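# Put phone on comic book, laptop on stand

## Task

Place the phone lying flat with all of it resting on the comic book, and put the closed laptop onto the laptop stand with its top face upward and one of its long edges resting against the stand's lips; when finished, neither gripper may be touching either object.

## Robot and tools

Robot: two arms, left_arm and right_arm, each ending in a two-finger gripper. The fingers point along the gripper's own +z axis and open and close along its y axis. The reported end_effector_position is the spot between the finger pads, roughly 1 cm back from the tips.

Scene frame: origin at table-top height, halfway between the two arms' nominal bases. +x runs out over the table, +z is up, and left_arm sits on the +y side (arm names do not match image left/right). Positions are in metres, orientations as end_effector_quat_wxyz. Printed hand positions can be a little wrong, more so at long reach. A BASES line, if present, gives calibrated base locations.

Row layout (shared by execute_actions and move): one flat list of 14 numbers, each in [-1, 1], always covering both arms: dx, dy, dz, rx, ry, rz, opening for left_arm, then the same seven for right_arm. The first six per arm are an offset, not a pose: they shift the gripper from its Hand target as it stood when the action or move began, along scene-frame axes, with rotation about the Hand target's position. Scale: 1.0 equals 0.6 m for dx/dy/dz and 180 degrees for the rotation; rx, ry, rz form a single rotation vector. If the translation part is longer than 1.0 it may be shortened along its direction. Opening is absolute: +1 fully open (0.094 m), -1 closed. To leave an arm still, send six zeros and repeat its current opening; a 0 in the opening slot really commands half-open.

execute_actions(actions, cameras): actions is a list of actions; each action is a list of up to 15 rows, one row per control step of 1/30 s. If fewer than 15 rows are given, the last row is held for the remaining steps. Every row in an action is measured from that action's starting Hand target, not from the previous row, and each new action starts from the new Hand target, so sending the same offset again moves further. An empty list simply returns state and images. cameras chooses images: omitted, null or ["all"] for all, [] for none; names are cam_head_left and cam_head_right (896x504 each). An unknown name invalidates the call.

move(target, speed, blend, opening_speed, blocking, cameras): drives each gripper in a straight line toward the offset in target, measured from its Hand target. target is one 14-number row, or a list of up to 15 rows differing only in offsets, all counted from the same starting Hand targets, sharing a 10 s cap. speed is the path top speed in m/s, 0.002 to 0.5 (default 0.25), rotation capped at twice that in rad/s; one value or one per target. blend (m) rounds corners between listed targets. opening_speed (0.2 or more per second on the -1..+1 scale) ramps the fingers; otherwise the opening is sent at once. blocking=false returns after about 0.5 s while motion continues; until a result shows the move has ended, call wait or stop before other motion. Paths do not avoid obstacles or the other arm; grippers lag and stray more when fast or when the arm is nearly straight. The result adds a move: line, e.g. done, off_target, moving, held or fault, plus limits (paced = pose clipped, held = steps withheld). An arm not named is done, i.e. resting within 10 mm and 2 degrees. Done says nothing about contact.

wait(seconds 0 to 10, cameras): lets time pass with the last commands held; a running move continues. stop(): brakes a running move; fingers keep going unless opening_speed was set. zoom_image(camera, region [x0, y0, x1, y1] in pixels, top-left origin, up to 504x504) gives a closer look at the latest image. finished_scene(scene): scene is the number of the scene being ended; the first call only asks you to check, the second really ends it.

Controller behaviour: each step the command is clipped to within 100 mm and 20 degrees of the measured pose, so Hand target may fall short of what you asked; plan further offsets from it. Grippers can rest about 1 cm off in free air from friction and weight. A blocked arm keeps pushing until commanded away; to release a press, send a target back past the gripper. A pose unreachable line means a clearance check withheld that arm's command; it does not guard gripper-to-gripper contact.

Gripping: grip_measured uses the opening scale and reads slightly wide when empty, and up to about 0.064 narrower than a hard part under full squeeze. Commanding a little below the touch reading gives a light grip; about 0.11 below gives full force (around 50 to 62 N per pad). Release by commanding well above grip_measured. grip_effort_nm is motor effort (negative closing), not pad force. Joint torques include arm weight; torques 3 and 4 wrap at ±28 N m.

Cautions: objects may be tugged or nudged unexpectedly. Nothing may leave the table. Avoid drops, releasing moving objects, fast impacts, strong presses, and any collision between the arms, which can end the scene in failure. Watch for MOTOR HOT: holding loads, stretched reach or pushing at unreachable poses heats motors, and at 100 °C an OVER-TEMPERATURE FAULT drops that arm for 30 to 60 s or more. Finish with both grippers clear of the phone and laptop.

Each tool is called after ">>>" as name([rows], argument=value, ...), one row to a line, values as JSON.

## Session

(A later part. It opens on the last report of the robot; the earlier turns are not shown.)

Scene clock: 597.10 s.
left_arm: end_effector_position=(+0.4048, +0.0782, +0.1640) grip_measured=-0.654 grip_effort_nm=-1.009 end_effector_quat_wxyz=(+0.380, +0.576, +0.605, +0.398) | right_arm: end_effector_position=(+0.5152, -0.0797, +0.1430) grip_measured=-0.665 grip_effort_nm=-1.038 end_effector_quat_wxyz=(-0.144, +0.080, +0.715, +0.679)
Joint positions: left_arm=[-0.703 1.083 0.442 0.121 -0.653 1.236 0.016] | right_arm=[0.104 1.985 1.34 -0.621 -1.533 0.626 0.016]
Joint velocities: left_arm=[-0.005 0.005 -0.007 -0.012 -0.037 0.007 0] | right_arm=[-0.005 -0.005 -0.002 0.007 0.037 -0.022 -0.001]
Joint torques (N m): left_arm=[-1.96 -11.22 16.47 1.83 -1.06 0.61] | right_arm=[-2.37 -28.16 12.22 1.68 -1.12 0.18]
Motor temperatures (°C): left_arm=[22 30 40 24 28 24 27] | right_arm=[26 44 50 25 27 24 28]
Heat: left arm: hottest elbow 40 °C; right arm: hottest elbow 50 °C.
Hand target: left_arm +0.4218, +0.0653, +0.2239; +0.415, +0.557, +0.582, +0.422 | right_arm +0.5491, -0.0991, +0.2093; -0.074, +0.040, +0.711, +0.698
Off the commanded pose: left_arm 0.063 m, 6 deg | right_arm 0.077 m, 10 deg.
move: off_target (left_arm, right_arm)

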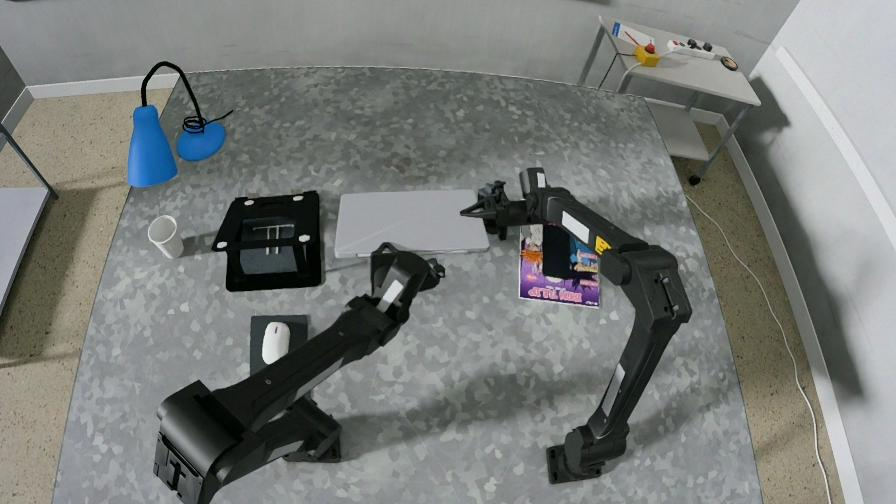

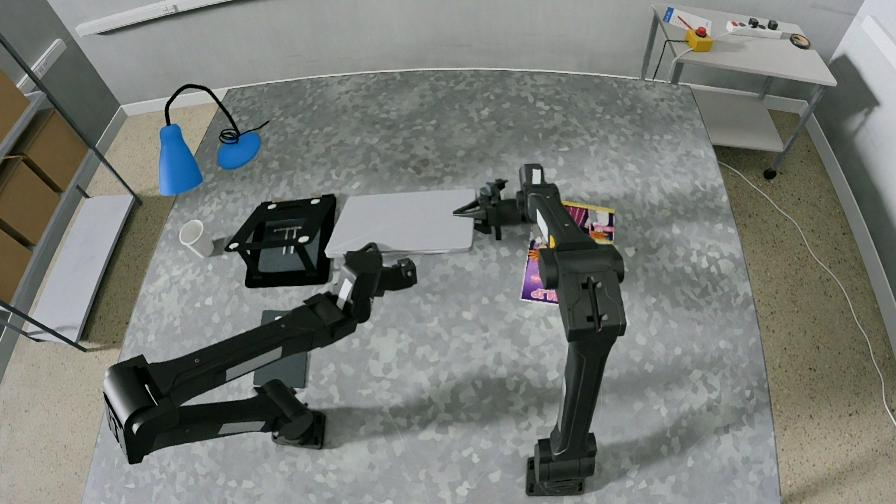

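>>> move(target=[0,0.3,0,0,0,0,-0.72,0,0.3,0,0,0,0,-0.72], speed=0.08)

>>> zoom_image(camera="cam_head_left", region=[180, 150, 500, 330])

>>> zoom_image(camera="cam_head_right", region=[180, 150, 500, 330])

Scene clock: 607.40 s.
left_arm: end_effector_position=(+0.4195, +0.2411, +0.1849) grip_measured=-0.655 grip_effort_nm=-1.009 end_effector_quat_wxyz=(+0.391, +0.566, +0.616, +0.384) | right_arm: end_effector_position=(+0.5260, +0.0850, +0.1706) grip_measured=-0.665 grip_effort_nm=-1.043 end_effector_quat_wxyz=(-0.136, +0.072, +0.724, +0.672)
Joint positions: left_arm=[-0.055 0.85 0.369 0.07 -0.053 1.496 0.016] | right_arm=[0.372 2.024 1.33 0.48 -1.288 1.665 0.016]
Joint velocities: left_arm=[-0.015 0.005 0.002 0.012 -0.037 -0.051 0.001] | right_arm=[0.005 -0.005 -0.002 0.007 -0.022 -0.095 -0.001]
Joint torques (N m): left_arm=[-1.2 -9.64 12.79 3.03 0.21 0.43] | right_arm=[-0.67 -25.35 10.62 3.38 0.61 -0.17]
Motor temperatures (°C): left_arm=[22 30 42 24 28 24 28] | right_arm=[26 47 51 25 27 24 28]
Heat: left arm: hottest elbow 42 °C; right arm: hottest elbow 51 °C.
Hand target: left_arm +0.4239, +0.2448, +0.2258; +0.414, +0.558, +0.582, +0.423 | right_arm +0.5484, +0.0809, +0.2052; -0.077, +0.038, +0.715, +0.694
Off the commanded pose: left_arm 0.039 m, 7 deg | right_arm 0.045 m, 9 deg.
move: off_target (left_arm, right_arm)

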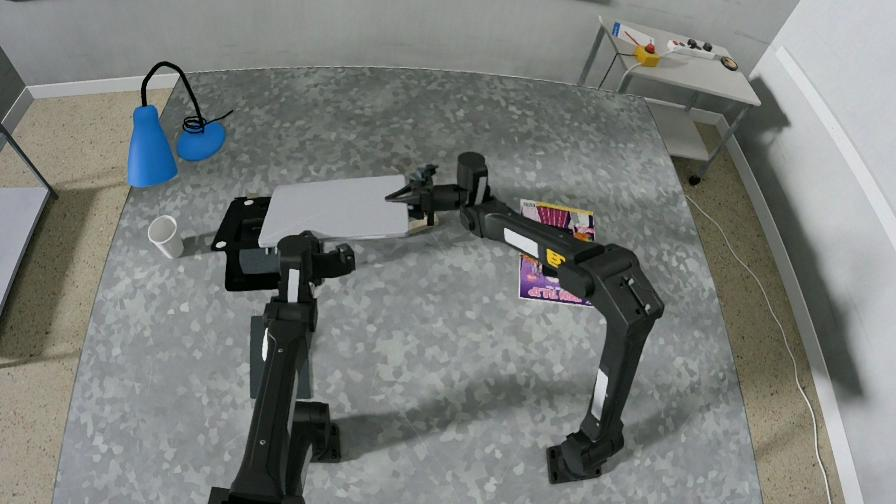

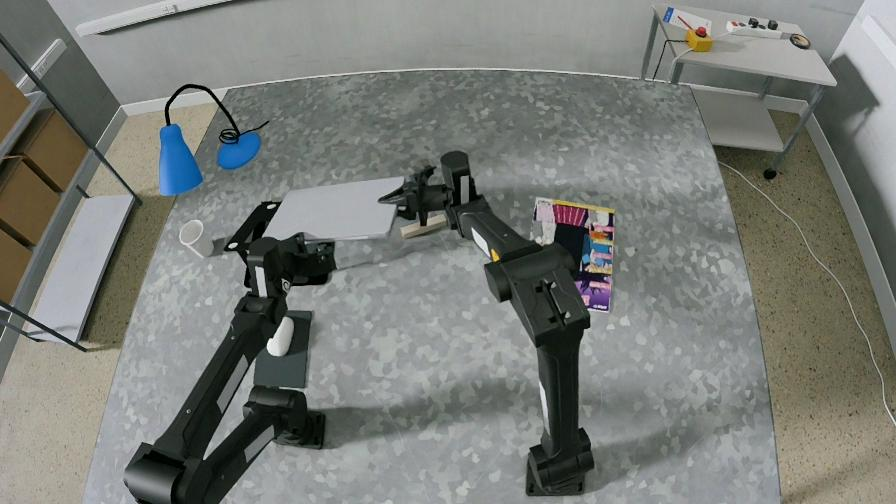

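Scaled by 1.575.

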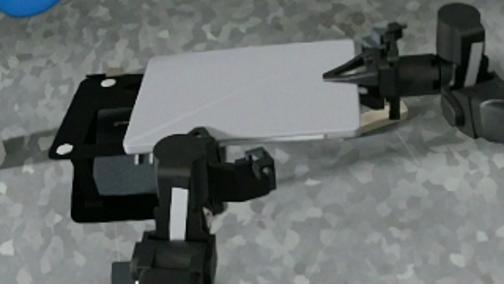

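Scaled by 1.575.

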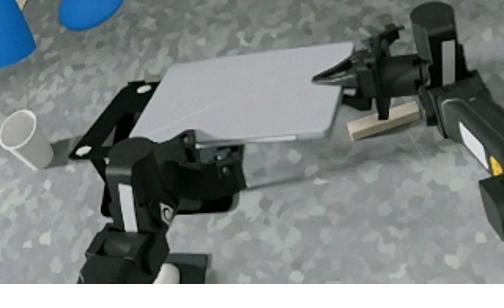

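>>> move(target=[0,0.23,0,0,0,0,-0.72,0,0.23,0,0,0,0,-0.72], speed=0.08)

>>> zoom_image(camera="cam_head_left", region=[150, 140, 450, 320])

>>> zoom_image(camera="cam_head_right", region=[150, 140, 450, 320])

Scene clock: 615.07 s.
left_arm: end_effector_position=(+0.4004, +0.3588, +0.1698) grip_measured=-0.658 grip_effort_nm=-1.009 end_effector_quat_wxyz=(+0.402, +0.568, +0.619, +0.365) | right_arm: end_effector_position=(+0.5079, +0.2035, +0.1571) grip_measured=-0.665 grip_effort_nm=-1.038 end_effector_quat_wxyz=(-0.141, +0.077, +0.729, +0.665)
Joint positions: left_arm=[0.479 0.931 0.379 0.075 0.464 1.707 0.016] | right_arm=[0.552 2.123 1.461 0.492 -1.112 1.732 0.016]
Joint velocities: left_arm=[-0.015 0.005 0.007 -0.007 -0.051 -0.022 -0.001] | right_arm=[0.005 -0.024 0.007 -0.007 -0.125 -0.037 -0.001]
Joint torques (N m): left_arm=[0.62 -5.77 17.89 3.12 0.55 0.15] | right_arm=[-0.15 -24.88 16.4 1.87 1.05 -0.29]
Motor temperatures (°C): left_arm=[22 29 42 24 28 24 28] | right_arm=[26 47 51 25 26 24 28]
Heat: left arm: hottest elbow 42 °C; right arm: hottest elbow 51 °C.
Hand target: left_arm +0.4255, +0.3826, +0.2270; +0.413, +0.559, +0.582, +0.423 | right_arm +0.5502, +0.2190, +0.2044; -0.076, +0.038, +0.715, +0.694
Off the commanded pose: left_arm 0.065 m, 8 deg | right_arm 0.065 m, 9 deg.
move: off_target (left_arm, right_arm)

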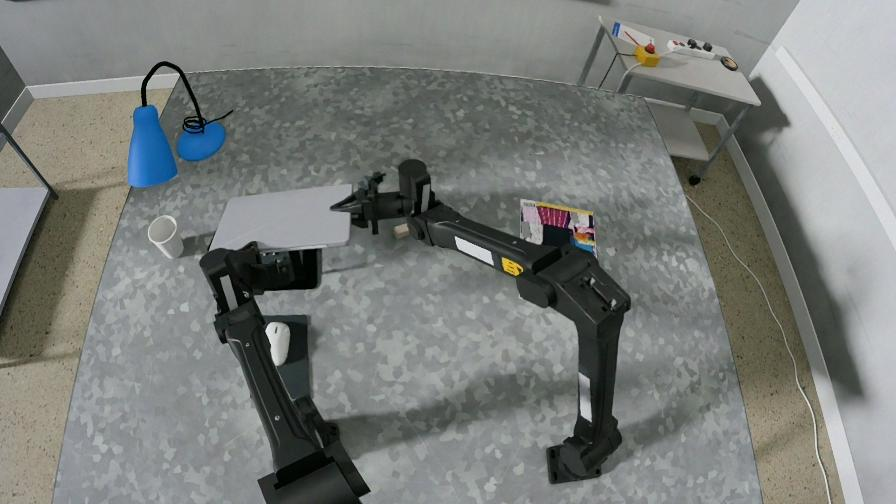

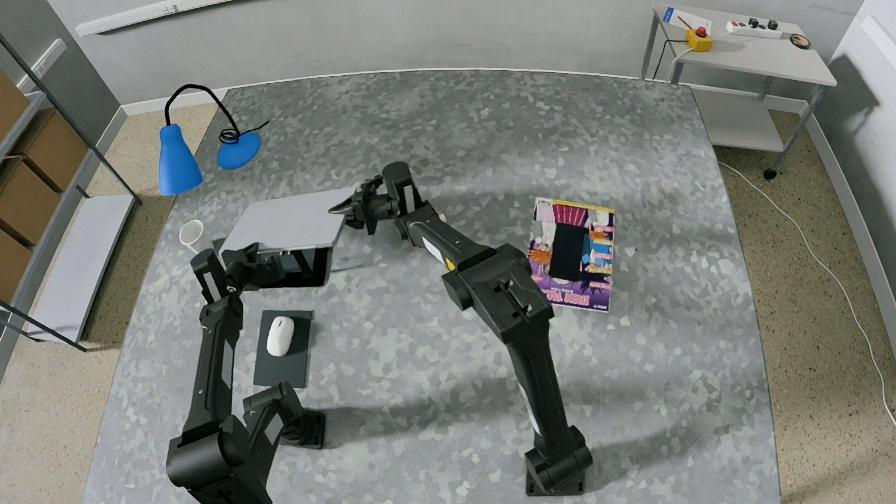

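Scaled by 1.680.

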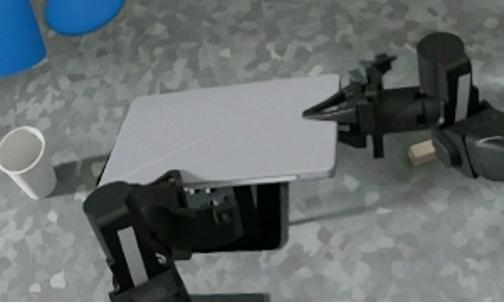

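Scaled by 1.680.

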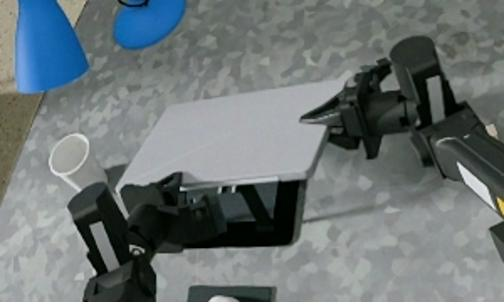

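>>> move(target=[0.035,0.092,0,0,0,0,-0.72,0.035,0.092,0,0,0,0,-0.72], speed=0.06)

>>> zoom_image(camera="cam_head_left", region=[150, 140, 450, 320])

>>> zoom_image(camera="cam_head_right", region=[150, 140, 450, 320])

Scene clock: 634.63 s.
left_arm: end_effector_position=(+0.4182, +0.4108, +0.1614) grip_measured=-0.659 grip_effort_nm=-1.004 end_effector_quat_wxyz=(+0.399, +0.563, +0.630, +0.356) | right_arm: end_effector_position=(+0.5295, +0.2587, +0.1508) grip_measured=-0.665 grip_effort_nm=-1.038 end_effector_quat_wxyz=(-0.147, +0.082, +0.731, +0.661)
Joint positions: left_arm=[0.604 1.11 0.473 0.107 0.564 1.762 0.016] | right_arm=[0.602 2.235 1.656 0.406 -1.064 1.749 0.016]
Joint velocities: left_arm=[0.005 0.015 0.002 -0.007 0.007 -0.007 -0.001] | right_arm=[0.005 -0.015 0.012 -0.002 -0.037 0.022 0.001]
Joint torques (N m): left_arm=[0.21 -8.7 18.44 3.07 0.89 0.08] | right_arm=[-0.32 -27.05 16.8 2.06 1.09 -0.39]
Motor temperatures (°C): left_arm=[22 29 44 24 28 24 28] | right_arm=[26 48 58 25 27 24 28]
Heat: left arm: hottest elbow 44 °C; right arm: hottest elbow 58 °C.
Hand target: left_arm +0.4471, +0.4374, +0.2272; +0.413, +0.559, +0.582, +0.423 | right_arm +0.5719, +0.2739, +0.2035; -0.077, +0.038, +0.715, +0.694
Off the commanded pose: left_arm 0.076 m, 10 deg | right_arm 0.070 m, 10 deg.
move: off_target (left_arm, right_arm)

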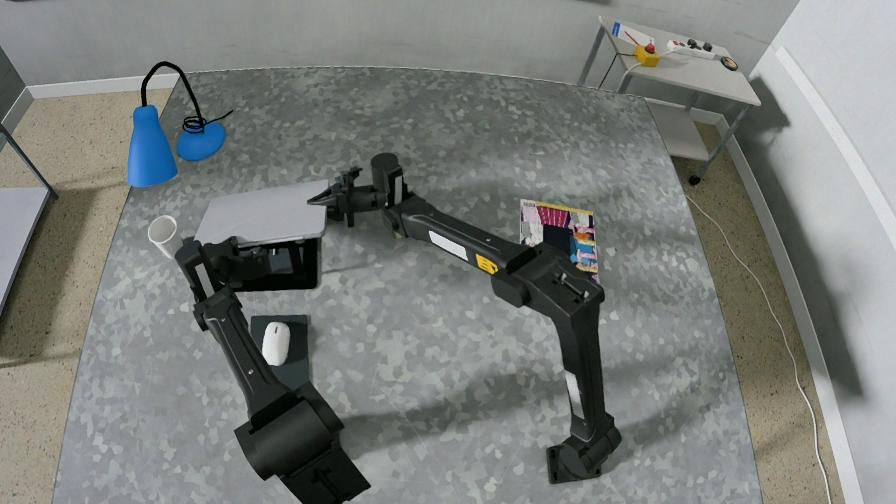

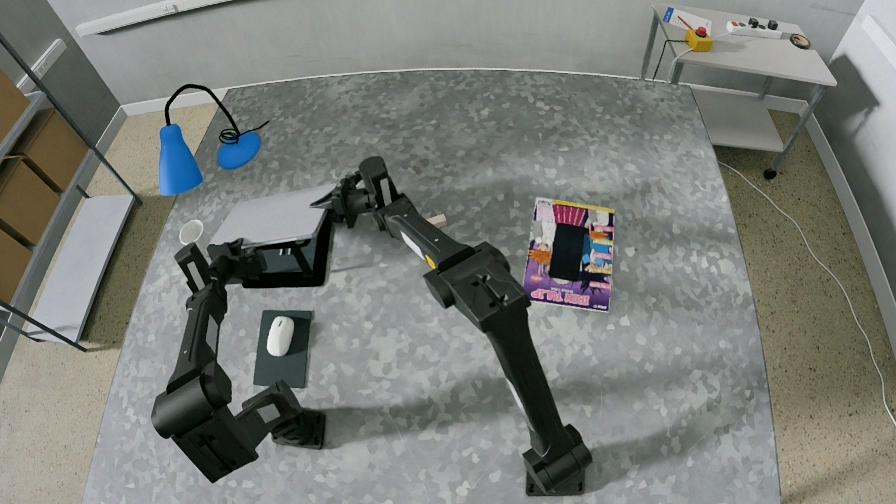

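Scaled by 1.680.

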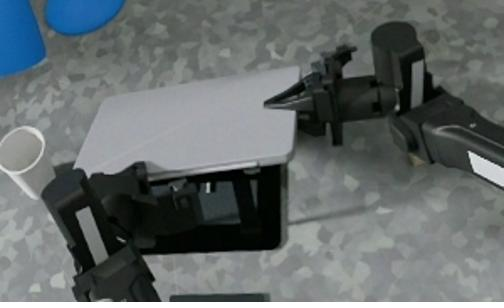

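Scaled by 1.680.

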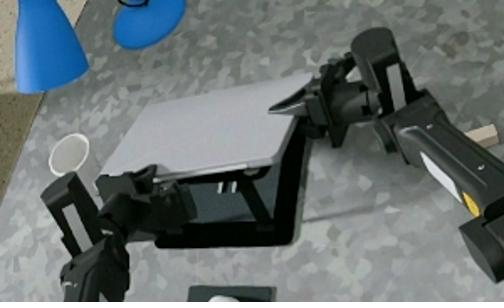

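>>> move(target=[0.03,0.015,-0.05,0,0,0,-0.72,0.03,0.015,-0.05,0,0,0,-0.72], speed=0.05)

>>> zoom_image(camera="cam_head_left", region=[180, 160, 360, 300])

>>> zoom_image(camera="cam_head_right", region=[180, 160, 360, 300])

Scene clock: 642.07 s.
left_arm: end_effector_position=(+0.4410, +0.4277, +0.1566) grip_measured=-0.661 grip_effort_nm=-1.009 end_effector_quat_wxyz=(+0.404, +0.561, +0.615, +0.380) | right_arm: end_effector_position=(+0.5521, +0.2757, +0.1447) grip_measured=-0.665 grip_effort_nm=-1.038 end_effector_quat_wxyz=(-0.136, +0.071, +0.727, +0.670)
Joint positions: left_arm=[0.604 1.225 0.501 0.25 0.563 1.762 0.016] | right_arm=[0.604 2.315 1.774 0.405 -1.062 1.749 0.016]
Joint velocities: left_arm=[-0.005 -0.005 -0.017 -0.012 0.037 -0.007 -0.001] | right_arm=[-0.015 -0.005 0.017 -0.012 -0.007 -0.037 0]
Joint torques (N m): left_arm=[-1.49 -7.59 15.58 3.02 0.57 0.03] | right_arm=[-0.73 -26.87 15.72 2.02 0.95 -0.41]
Motor temperatures (°C): left_arm=[22 29 45 24 28 24 28] | right_arm=[26 49 57 25 27 24 28]
Heat: left arm: hottest elbow 45 °C; right arm: hottest elbow 57 °C.
Hand target: left_arm +0.4648, +0.4463, +0.1973; +0.412, +0.559, +0.582, +0.423 | right_arm +0.5894, +0.2824, +0.1729; -0.077, +0.038, +0.715, +0.694
Off the commanded pose: left_arm 0.051 m, 6 deg | right_arm 0.048 m, 8 deg.
move: off_target (left_arm, right_arm)

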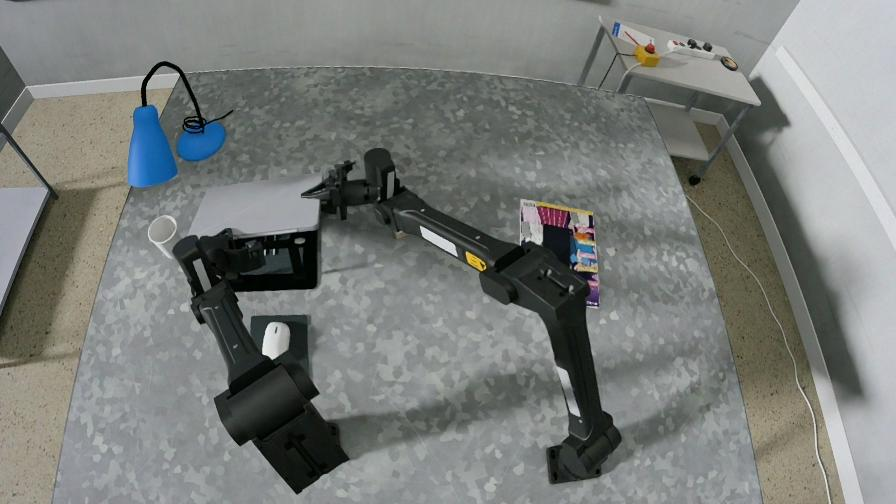

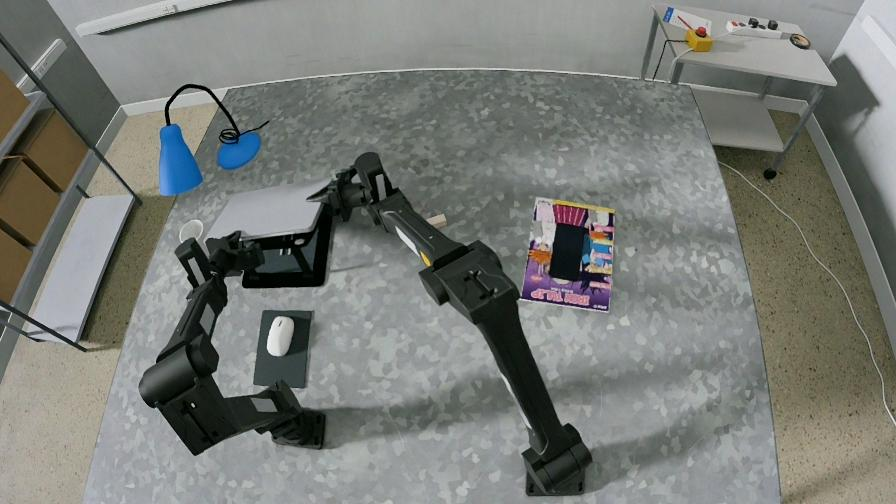

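Scaled by 2.800.

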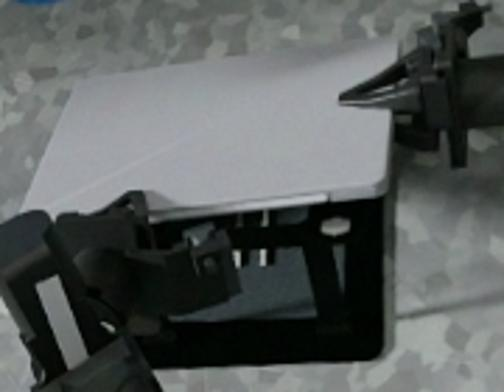

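Scaled by 2.800.

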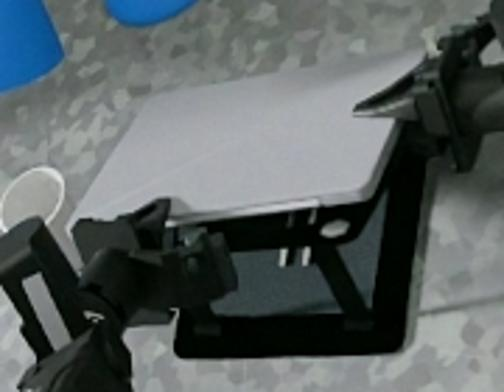

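>>> move(target=[-0.01,-0.01,-0.055,0,0,0,-0.72,-0.015,-0.01,-0.055,0,0,0,-0.72], speed=0.05)

>>> zoom_image(camera="cam_head_left", region=[180, 160, 360, 300])

>>> zoom_image(camera="cam_head_right", region=[180, 160, 360, 300])

Scene clock: 647.80 s.
left_arm: end_effector_position=(+0.4516, +0.4341, +0.1578) grip_measured=-0.662 grip_effort_nm=-1.004 end_effector_quat_wxyz=(+0.410, +0.562, +0.592, +0.407) | right_arm: end_effector_position=(+0.5561, +0.2776, +0.1434) grip_measured=-0.665 grip_effort_nm=-1.033 end_effector_quat_wxyz=(-0.115, +0.063, +0.720, +0.681)
Joint positions: left_arm=[0.604 1.281 0.501 0.373 0.571 1.769 0.016] | right_arm=[0.605 2.328 1.774 0.466 -1.039 1.749 0.016]
Joint velocities: left_arm=[0.015 0.005 -0.032 0.007 0.022 -0.095 0] | right_arm=[-0.015 -0.005 -0.002 0.002 0.037 -0.007 0]
Joint torques (N m): left_arm=[-1.61 -6.83 9.8 3.48 0.12 -0.07] | right_arm=[-0.73 -25.7 12.72 2.22 0.24 -0.44]
Motor temperatures (°C): left_arm=[22 29 45 24 28 24 28] | right_arm=[26 50 57 25 27 24 28]
Heat: left arm: hottest elbow 45 °C; right arm: hottest elbow 57 °C.
Hand target: left_arm +0.4584, +0.4404, +0.1645; +0.412, +0.559, +0.582, +0.423 | right_arm +0.5796, +0.2764, +0.1401; -0.077, +0.038, +0.715, +0.694
Off the commanded pose: left_arm 0.012 m, 2 deg | right_arm 0.025 m, 5 deg.
move: off_target (left_arm, right_arm)

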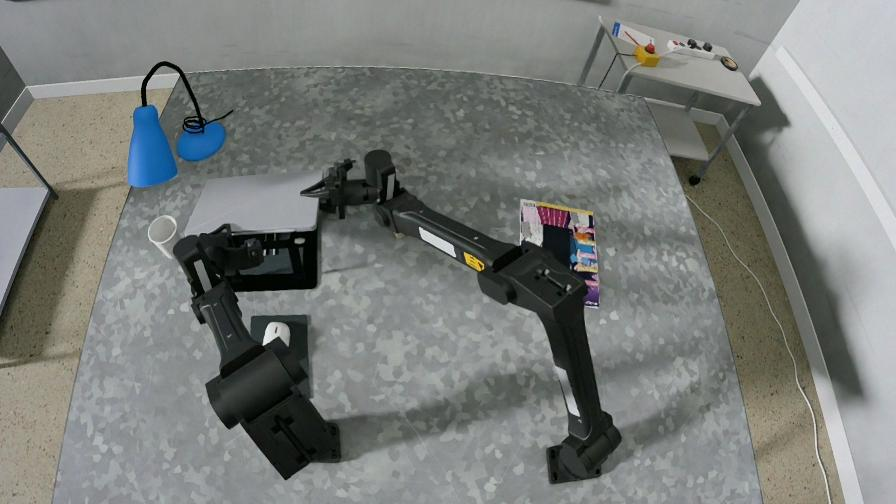

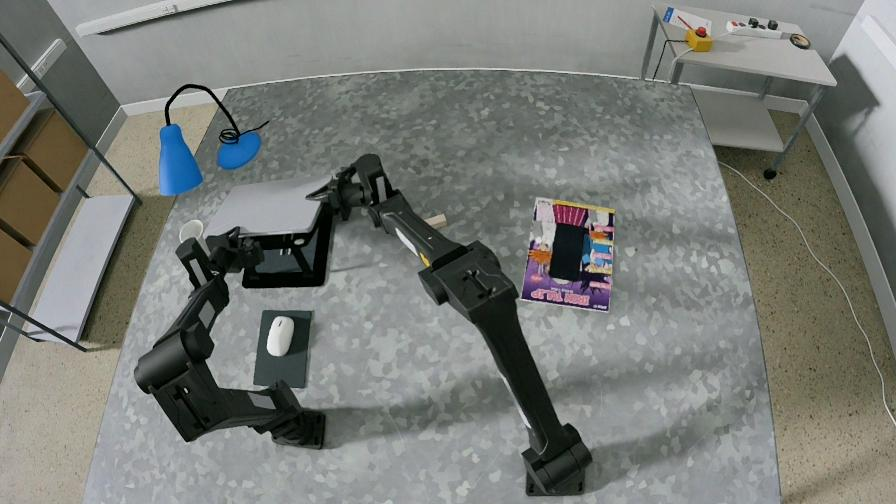

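Scaled by 2.800.

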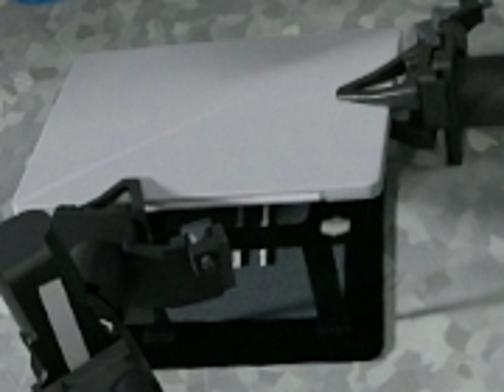

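Scaled by 2.800.

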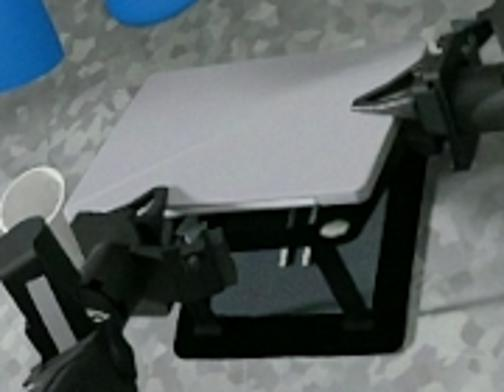

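>>> move(target=[-0.05,-0.01,-0.05,0,0,0,-0.72,-0.055,-0.01,-0.05,0,0,0,-0.72], speed=0.05)

>>> zoom_image(camera="cam_head_left", region=[180, 160, 360, 300])

>>> zoom_image(camera="cam_head_right", region=[180, 160, 360, 300])

Scene clock: 653.93 s.
left_arm: end_effector_position=(+0.4437, +0.4300, +0.1581) grip_measured=-0.663 grip_effort_nm=-1.009 end_effector_quat_wxyz=(+0.423, +0.561, +0.566, +0.432) | right_arm: end_effector_position=(+0.5478, +0.2753, +0.1390) grip_measured=-0.665 grip_effort_nm=-1.043 end_effector_quat_wxyz=(-0.095, +0.047, +0.707, +0.700)
Joint positions: left_arm=[0.618 1.291 0.451 0.506 0.604 1.771 0.016] | right_arm=[0.61 2.331 1.724 0.601 -1.023 1.767 0.016]
Joint velocities: left_arm=[-0.005 -0.015 0.007 -0.027 0.007 -0.037 0] | right_arm=[-0.015 0.005 -0.027 0.002 -0.007 -0.022 -0.001]
Joint torques (N m): left_arm=[0.38 -6.65 4.85 2.1 0.31 0.13] | right_arm=[0.38 -27.05 6.49 1.74 0.26 -0.54]
Motor temperatures (°C): left_arm=[22 29 44 24 28 24 28] | right_arm=[26 49 58 25 26 24 28]
Heat: left arm: hottest elbow 44 °C; right arm: hottest elbow 58 °C.
Hand target: left_arm +0.4282, +0.4346, +0.1348; +0.412, +0.559, +0.582, +0.423 | right_arm +0.5460, +0.2705, +0.1109; -0.076, +0.038, +0.715, +0.694
Off the commanded pose: left_arm 0.028 m, 2 deg | right_arm 0.029 m, 3 deg.
move: off_target (left_arm, right_arm)

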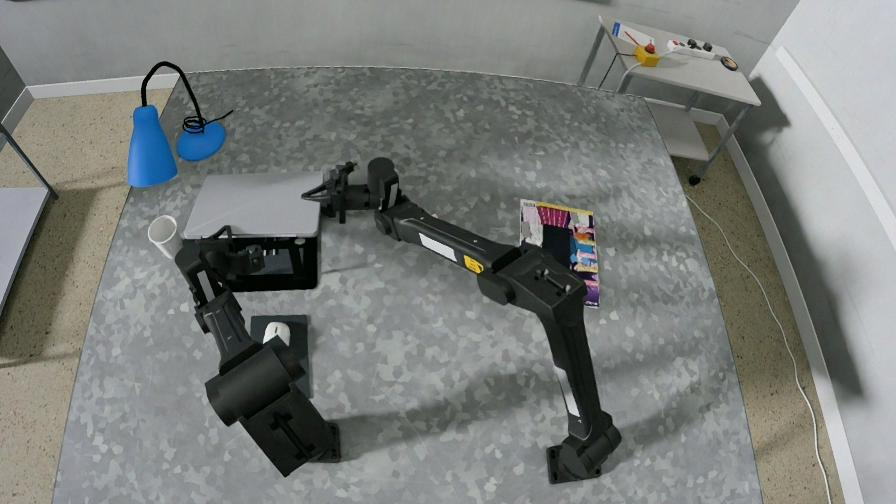

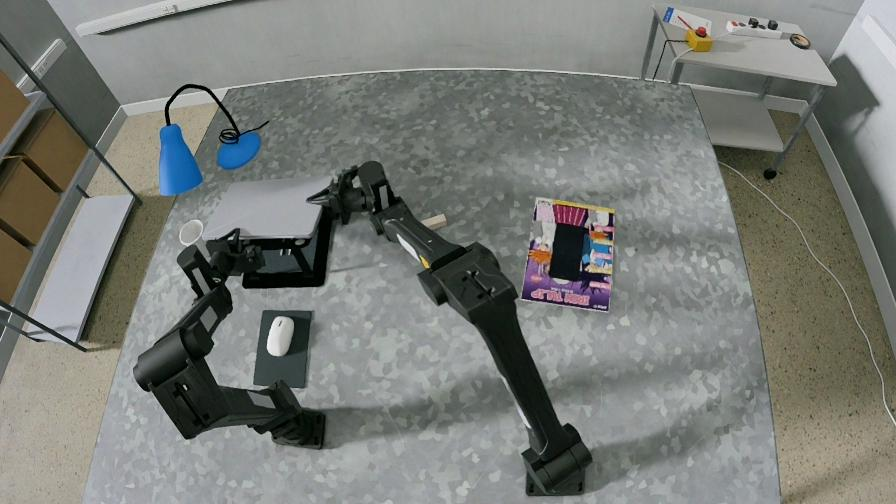

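Scaled by 2.800.

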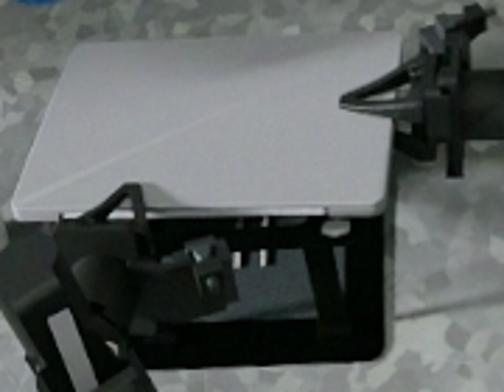

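Scaled by 2.800.

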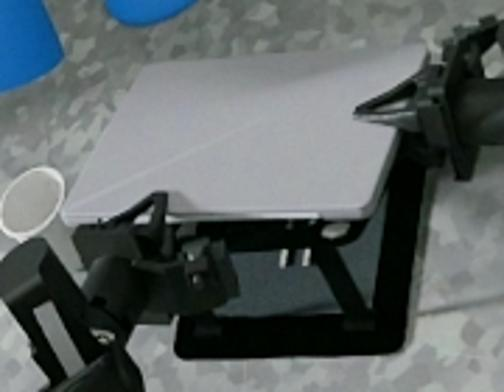

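>>> move(target=[-0.04,0,0.1,0,0,0,-0.72,-0.06,0,0.05,0,0.02,0,-0.72], speed=0.06)

>>> zoom_image(camera="cam_head_left", region=[180, 160, 360, 300])

>>> zoom_image(camera="cam_head_right", region=[180, 160, 360, 300])

Scene clock: 672.13 s.
left_arm: end_effector_position=(+0.4082, +0.4277, +0.1618) grip_measured=-0.663 grip_effort_nm=-1.004 end_effector_quat_wxyz=(+0.403, +0.569, +0.601, +0.391) | right_arm: end_effector_position=(+0.5108, +0.2725, +0.1369) grip_measured=-0.665 grip_effort_nm=-1.038 end_effector_quat_wxyz=(-0.131, +0.081, +0.712, +0.685)
Joint positions: left_arm=[0.677 1.132 0.443 0.213 0.637 1.826 0.016] | right_arm=[0.637 2.256 1.594 0.609 -1.003 1.829 0.016]
Joint velocities: left_arm=[-0.015 -0.005 0.012 -0.017 0.051 0.037 -0.001] | right_arm=[-0.005 0.005 -0.007 -0.002 -0.066 0.007 -0.001]
Joint torques (N m): left_arm=[0.5 -12.45 10.15 2.15 1.01 -0.16] | right_arm=[0.62 -28.51 7.08 2.1 0.56 -0.47]
Motor temperatures (°C): left_arm=[22 29 42 24 28 24 28] | right_arm=[26 50 52 25 26 24 29]
Heat: left arm: hottest elbow 42 °C; right arm: hottest elbow 52 °C.
Hand target: left_arm +0.4048, +0.4349, +0.1944; +0.412, +0.559, +0.581, +0.423 | right_arm +0.5106, +0.2713, +0.1417; -0.099, +0.060, +0.712, +0.693
Off the commanded pose: left_arm 0.034 m, 5 deg | right_arm 0.005 m, 5 deg.
move: off_target (left_arm, right_arm)

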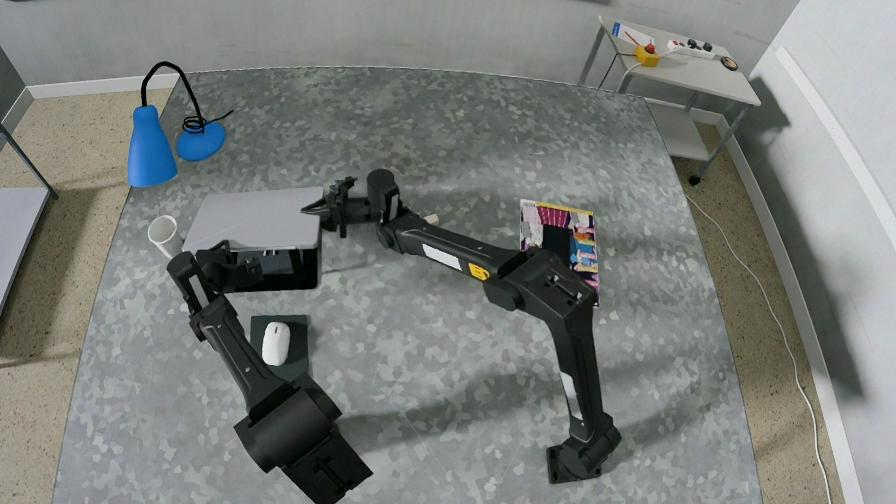

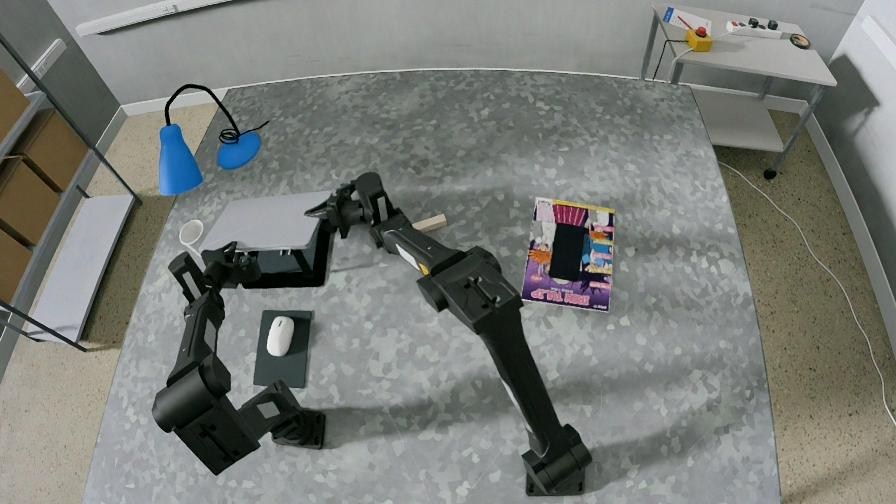

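Scaled by 2.800.

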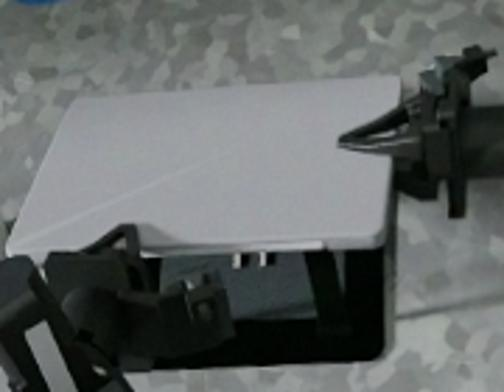

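Scaled by 2.800.

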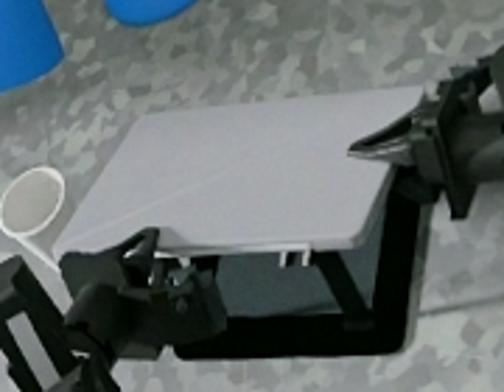

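>>> move(target=[0.0,0,-0.06,0,0,0,-0.72,0.0,0,-0.06,0,0.02,0,-0.72], speed=0.06)

>>> zoom_image(camera="cam_head_left", region=[180, 160, 360, 300])

>>> zoom_image(camera="cam_head_right", region=[180, 160, 360, 300])

Scene clock: 678.63 s.
left_arm: end_effector_position=(+0.4080, +0.4276, +0.1604) grip_measured=-0.663 grip_effort_nm=-1.013 end_effector_quat_wxyz=(+0.413, +0.567, +0.580, +0.415) | right_arm: end_effector_position=(+0.5093, +0.2715, +0.1376) grip_measured=-0.665 grip_effort_nm=-1.043 end_effector_quat_wxyz=(-0.122, +0.074, +0.704, +0.696)
Joint positions: left_arm=[0.684 1.161 0.408 0.344 0.657 1.82 0.016] | right_arm=[0.638 2.262 1.581 0.676 -0.995 1.845 0.016]
Joint velocities: left_arm=[-0.005 -0.005 -0.002 0.012 -0.051 -0.022 0] | right_arm=[-0.005 0.005 -0.002 0.012 -0.022 0.037 -0.001]
Joint torques (N m): left_arm=[-0.79 -6.12 7.91 2.88 0.33 -0.11] | right_arm=[0.56 -24 7.38 2.13 0.29 -0.05]
Motor temperatures (°C): left_arm=[22 29 42 24 28 24 28] | right_arm=[26 51 51 25 26 24 29]
Heat: left arm: hottest elbow 42 °C; right arm: hottest shoulder 51 °C.
Hand target: left_arm +0.4045, +0.4349, +0.1585; +0.412, +0.559, +0.582, +0.423 | right_arm +0.5097, +0.2710, +0.1056; -0.121, +0.081, +0.709, +0.690
Off the commanded pose: left_arm 0.008 m, 1 deg | right_arm 0.032 m, 1 deg.
move: off_target (right_arm)

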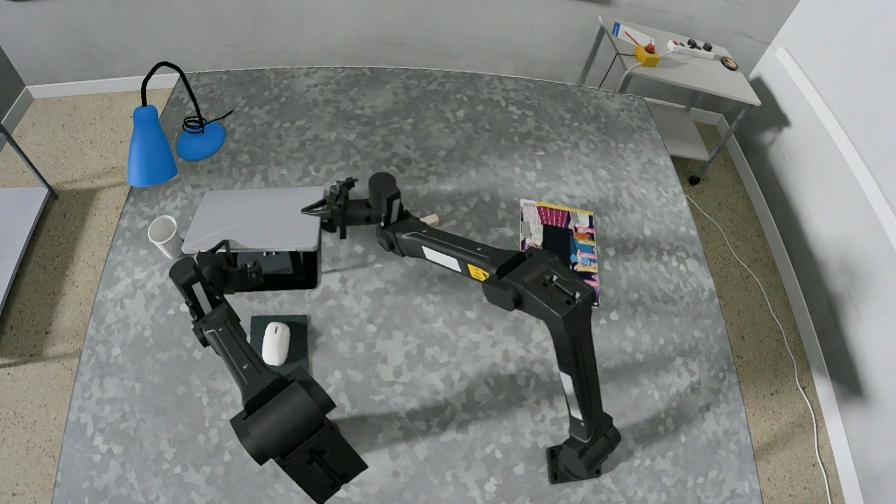

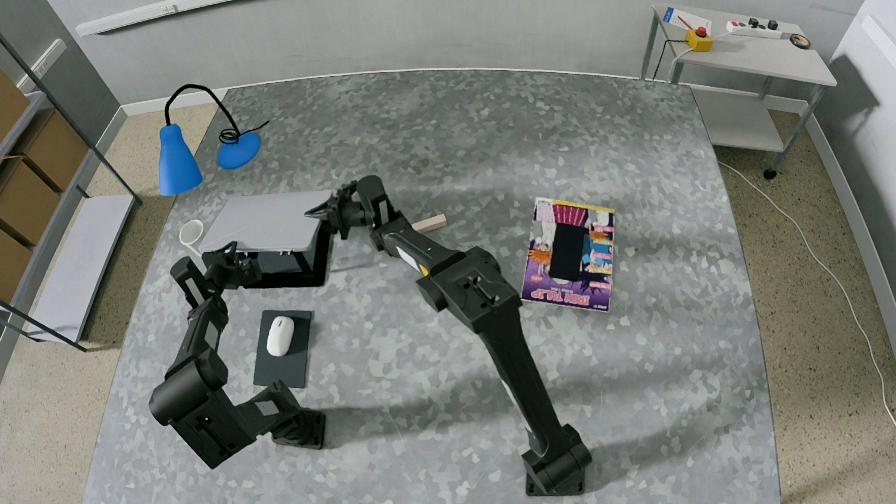

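Scaled by 2.800.

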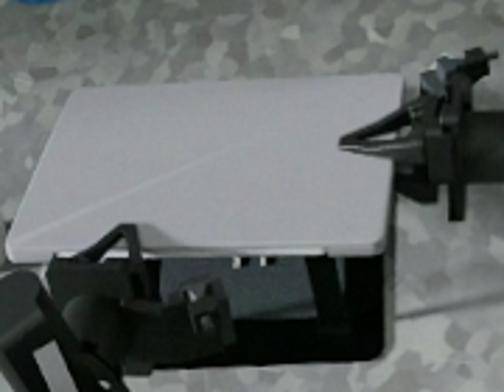

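Scaled by 2.800.

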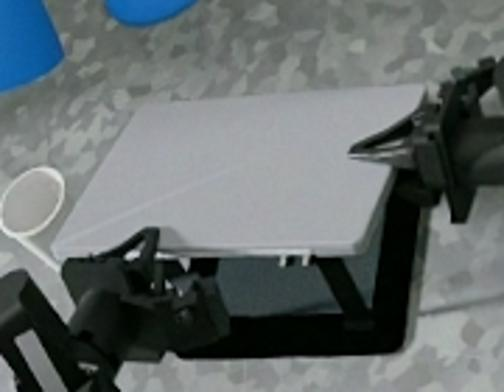

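>>> move(target=[0.0,0,-0.05,0,0,0,-0.72,0.0,0,-0.05,0,0.02,0,-0.72], speed=0.04)

>>> zoom_image(camera="cam_head_left", region=[180, 160, 360, 300])

>>> zoom_image(camera="cam_head_right", region=[180, 160, 360, 300])

Scene clock: 683.37 s.
left_arm: end_effector_position=(+0.4132, +0.4296, +0.1583) grip_measured=-0.663 grip_effort_nm=-1.009 end_effector_quat_wxyz=(+0.425, +0.561, +0.559, +0.438) | right_arm: end_effector_position=(+0.5110, +0.2715, +0.1344) grip_measured=-0.665 grip_effort_nm=-1.038 end_effector_quat_wxyz=(-0.116, +0.073, +0.693, +0.707)
Joint positions: left_arm=[0.684 1.224 0.388 0.504 0.672 1.798 0.016] | right_arm=[0.638 2.283 1.581 0.752 -0.984 1.879 0.016]
Joint velocities: left_arm=[0.005 -0.005 0.002 -0.002 -0.037 0.022 -0.001] | right_arm=[0.005 0.015 -0.002 0.012 -0.037 0.007 0.001]
Joint torques (N m): left_arm=[0.32 -4.13 5.74 2.13 -0.26 0.1] | right_arm=[0.56 -21.77 6.94 1.57 -0.05 0.26]
Motor temperatures (°C): left_arm=[22 29 42 24 28 24 29] | right_arm=[26 50 50 25 26 24 29]
Heat: left arm: hottest elbow 42 °C; right arm: hottest shoulder 50 °C.
Hand target: left_arm +0.4042, +0.4350, +0.1288; +0.412, +0.559, +0.582, +0.423 | right_arm +0.5091, +0.2708, +0.0756; -0.143, +0.103, +0.705, +0.687
Off the commanded pose: left_arm 0.031 m, 3 deg | right_arm 0.059 m, 5 deg.
move: off_target (left_arm, right_arm)

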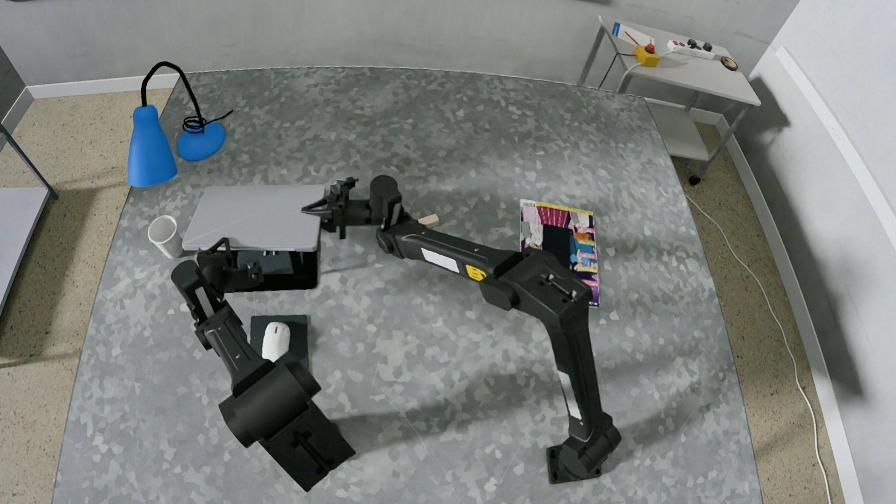

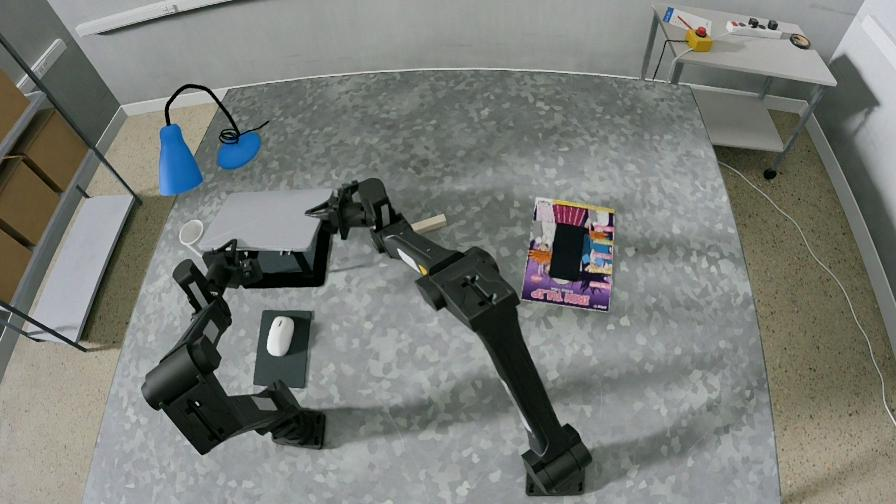

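Scaled by 2.800.

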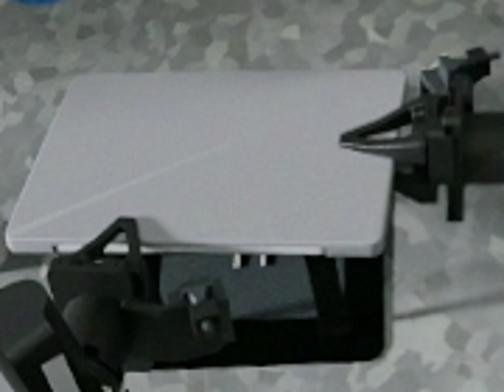

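Scaled by 2.800.

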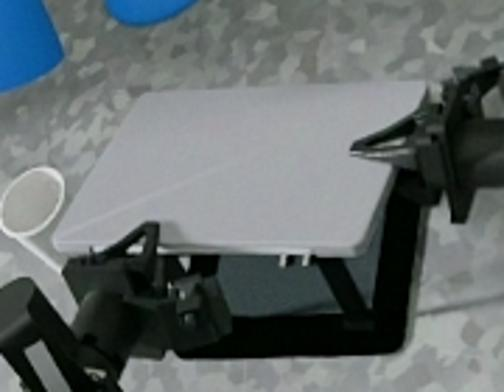

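>>> move(target=[0.0,0,0.07,0,0.06,0,-0.72,0.0,0,0.0,0,0.0,0,-0.72], speed=0.04)

>>> zoom_image(camera="cam_head_left", region=[180, 160, 360, 300])

>>> zoom_image(camera="cam_head_right", region=[180, 160, 360, 300])

Scene clock: 690.07 s.
left_arm: end_effector_position=(+0.4036, +0.4288, +0.1569) grip_measured=-0.663 grip_effort_nm=-1.009 end_effector_quat_wxyz=(+0.361, +0.595, +0.621, +0.360) | right_arm: end_effector_position=(+0.5047, +0.2739, +0.1231) grip_measured=-0.665 grip_effort_nm=-1.038 end_effector_quat_wxyz=(-0.165, +0.106, +0.692, +0.694)
Joint positions: left_arm=[0.668 1.103 0.498 -0.006 0.582 1.916 0.016] | right_arm=[0.643 2.298 1.581 0.752 -1.004 1.986 0.016]
Joint velocities: left_arm=[0.005 -0.005 0.002 0.002 0.037 -0.007 -0.001] | right_arm=[-0.015 -0.015 -0.002 -0.007 -0.022 -0.051 0]
Joint torques (N m): left_arm=[-0.91 -8.64 11.86 -0.02 -0.05 0.05] | right_arm=[0.21 -22.71 7.12 1.68 0.52 -0.67]
Motor temperatures (°C): left_arm=[22 29 41 24 28 24 29] | right_arm=[26 49 49 25 25 24 29]
Heat: left arm: hottest elbow 41 °C; right arm: hottest shoulder 49 °C.
Hand target: left_arm +0.4049, +0.4352, +0.1701; +0.355, +0.597, +0.618, +0.369 | right_arm +0.5091, +0.2708, +0.0754; -0.143, +0.103, +0.705, +0.687
Off the commanded pose: left_arm 0.015 m, 1 deg | right_arm 0.048 m, 3 deg.
move: off_target (left_arm, right_arm)

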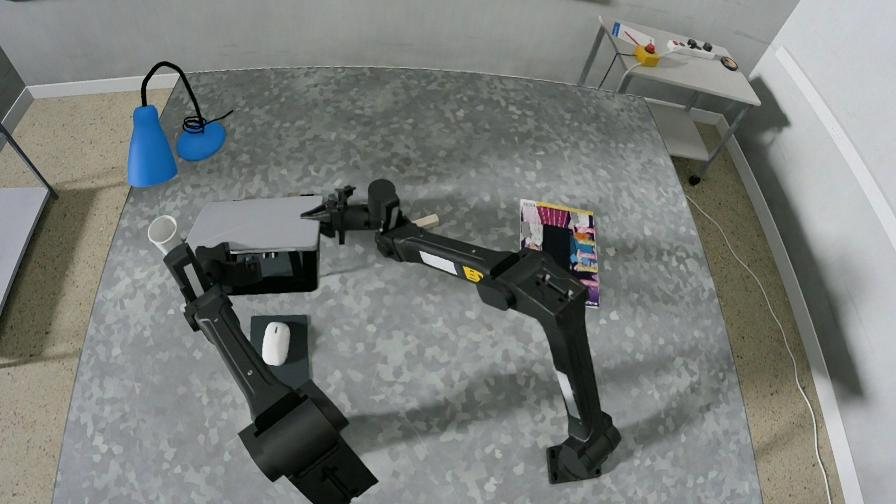

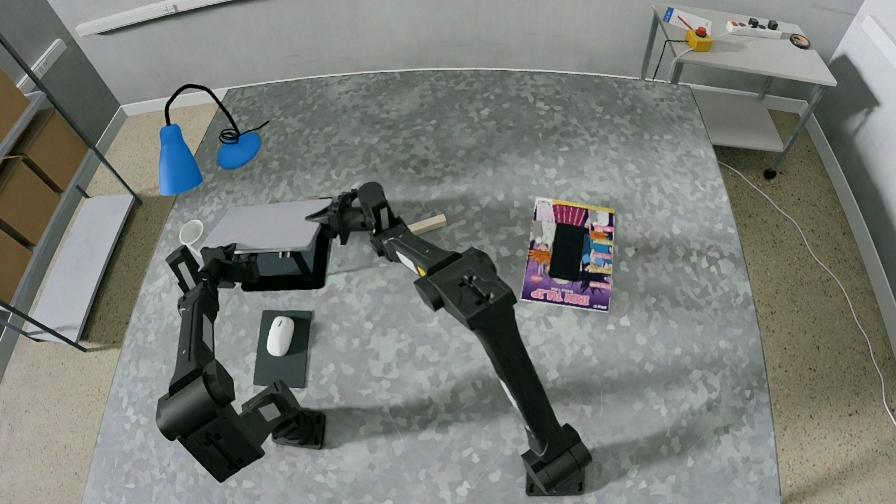

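Scaled by 2.800.

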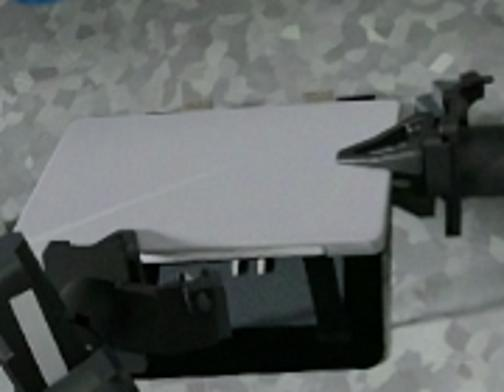

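Scaled by 2.800.

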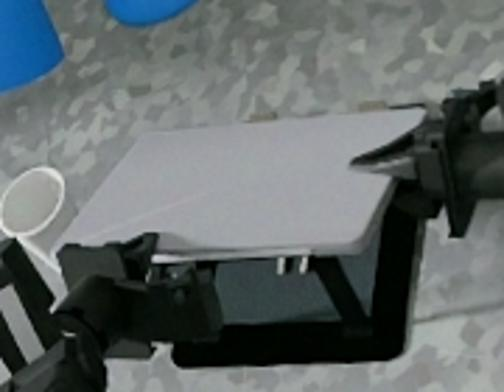

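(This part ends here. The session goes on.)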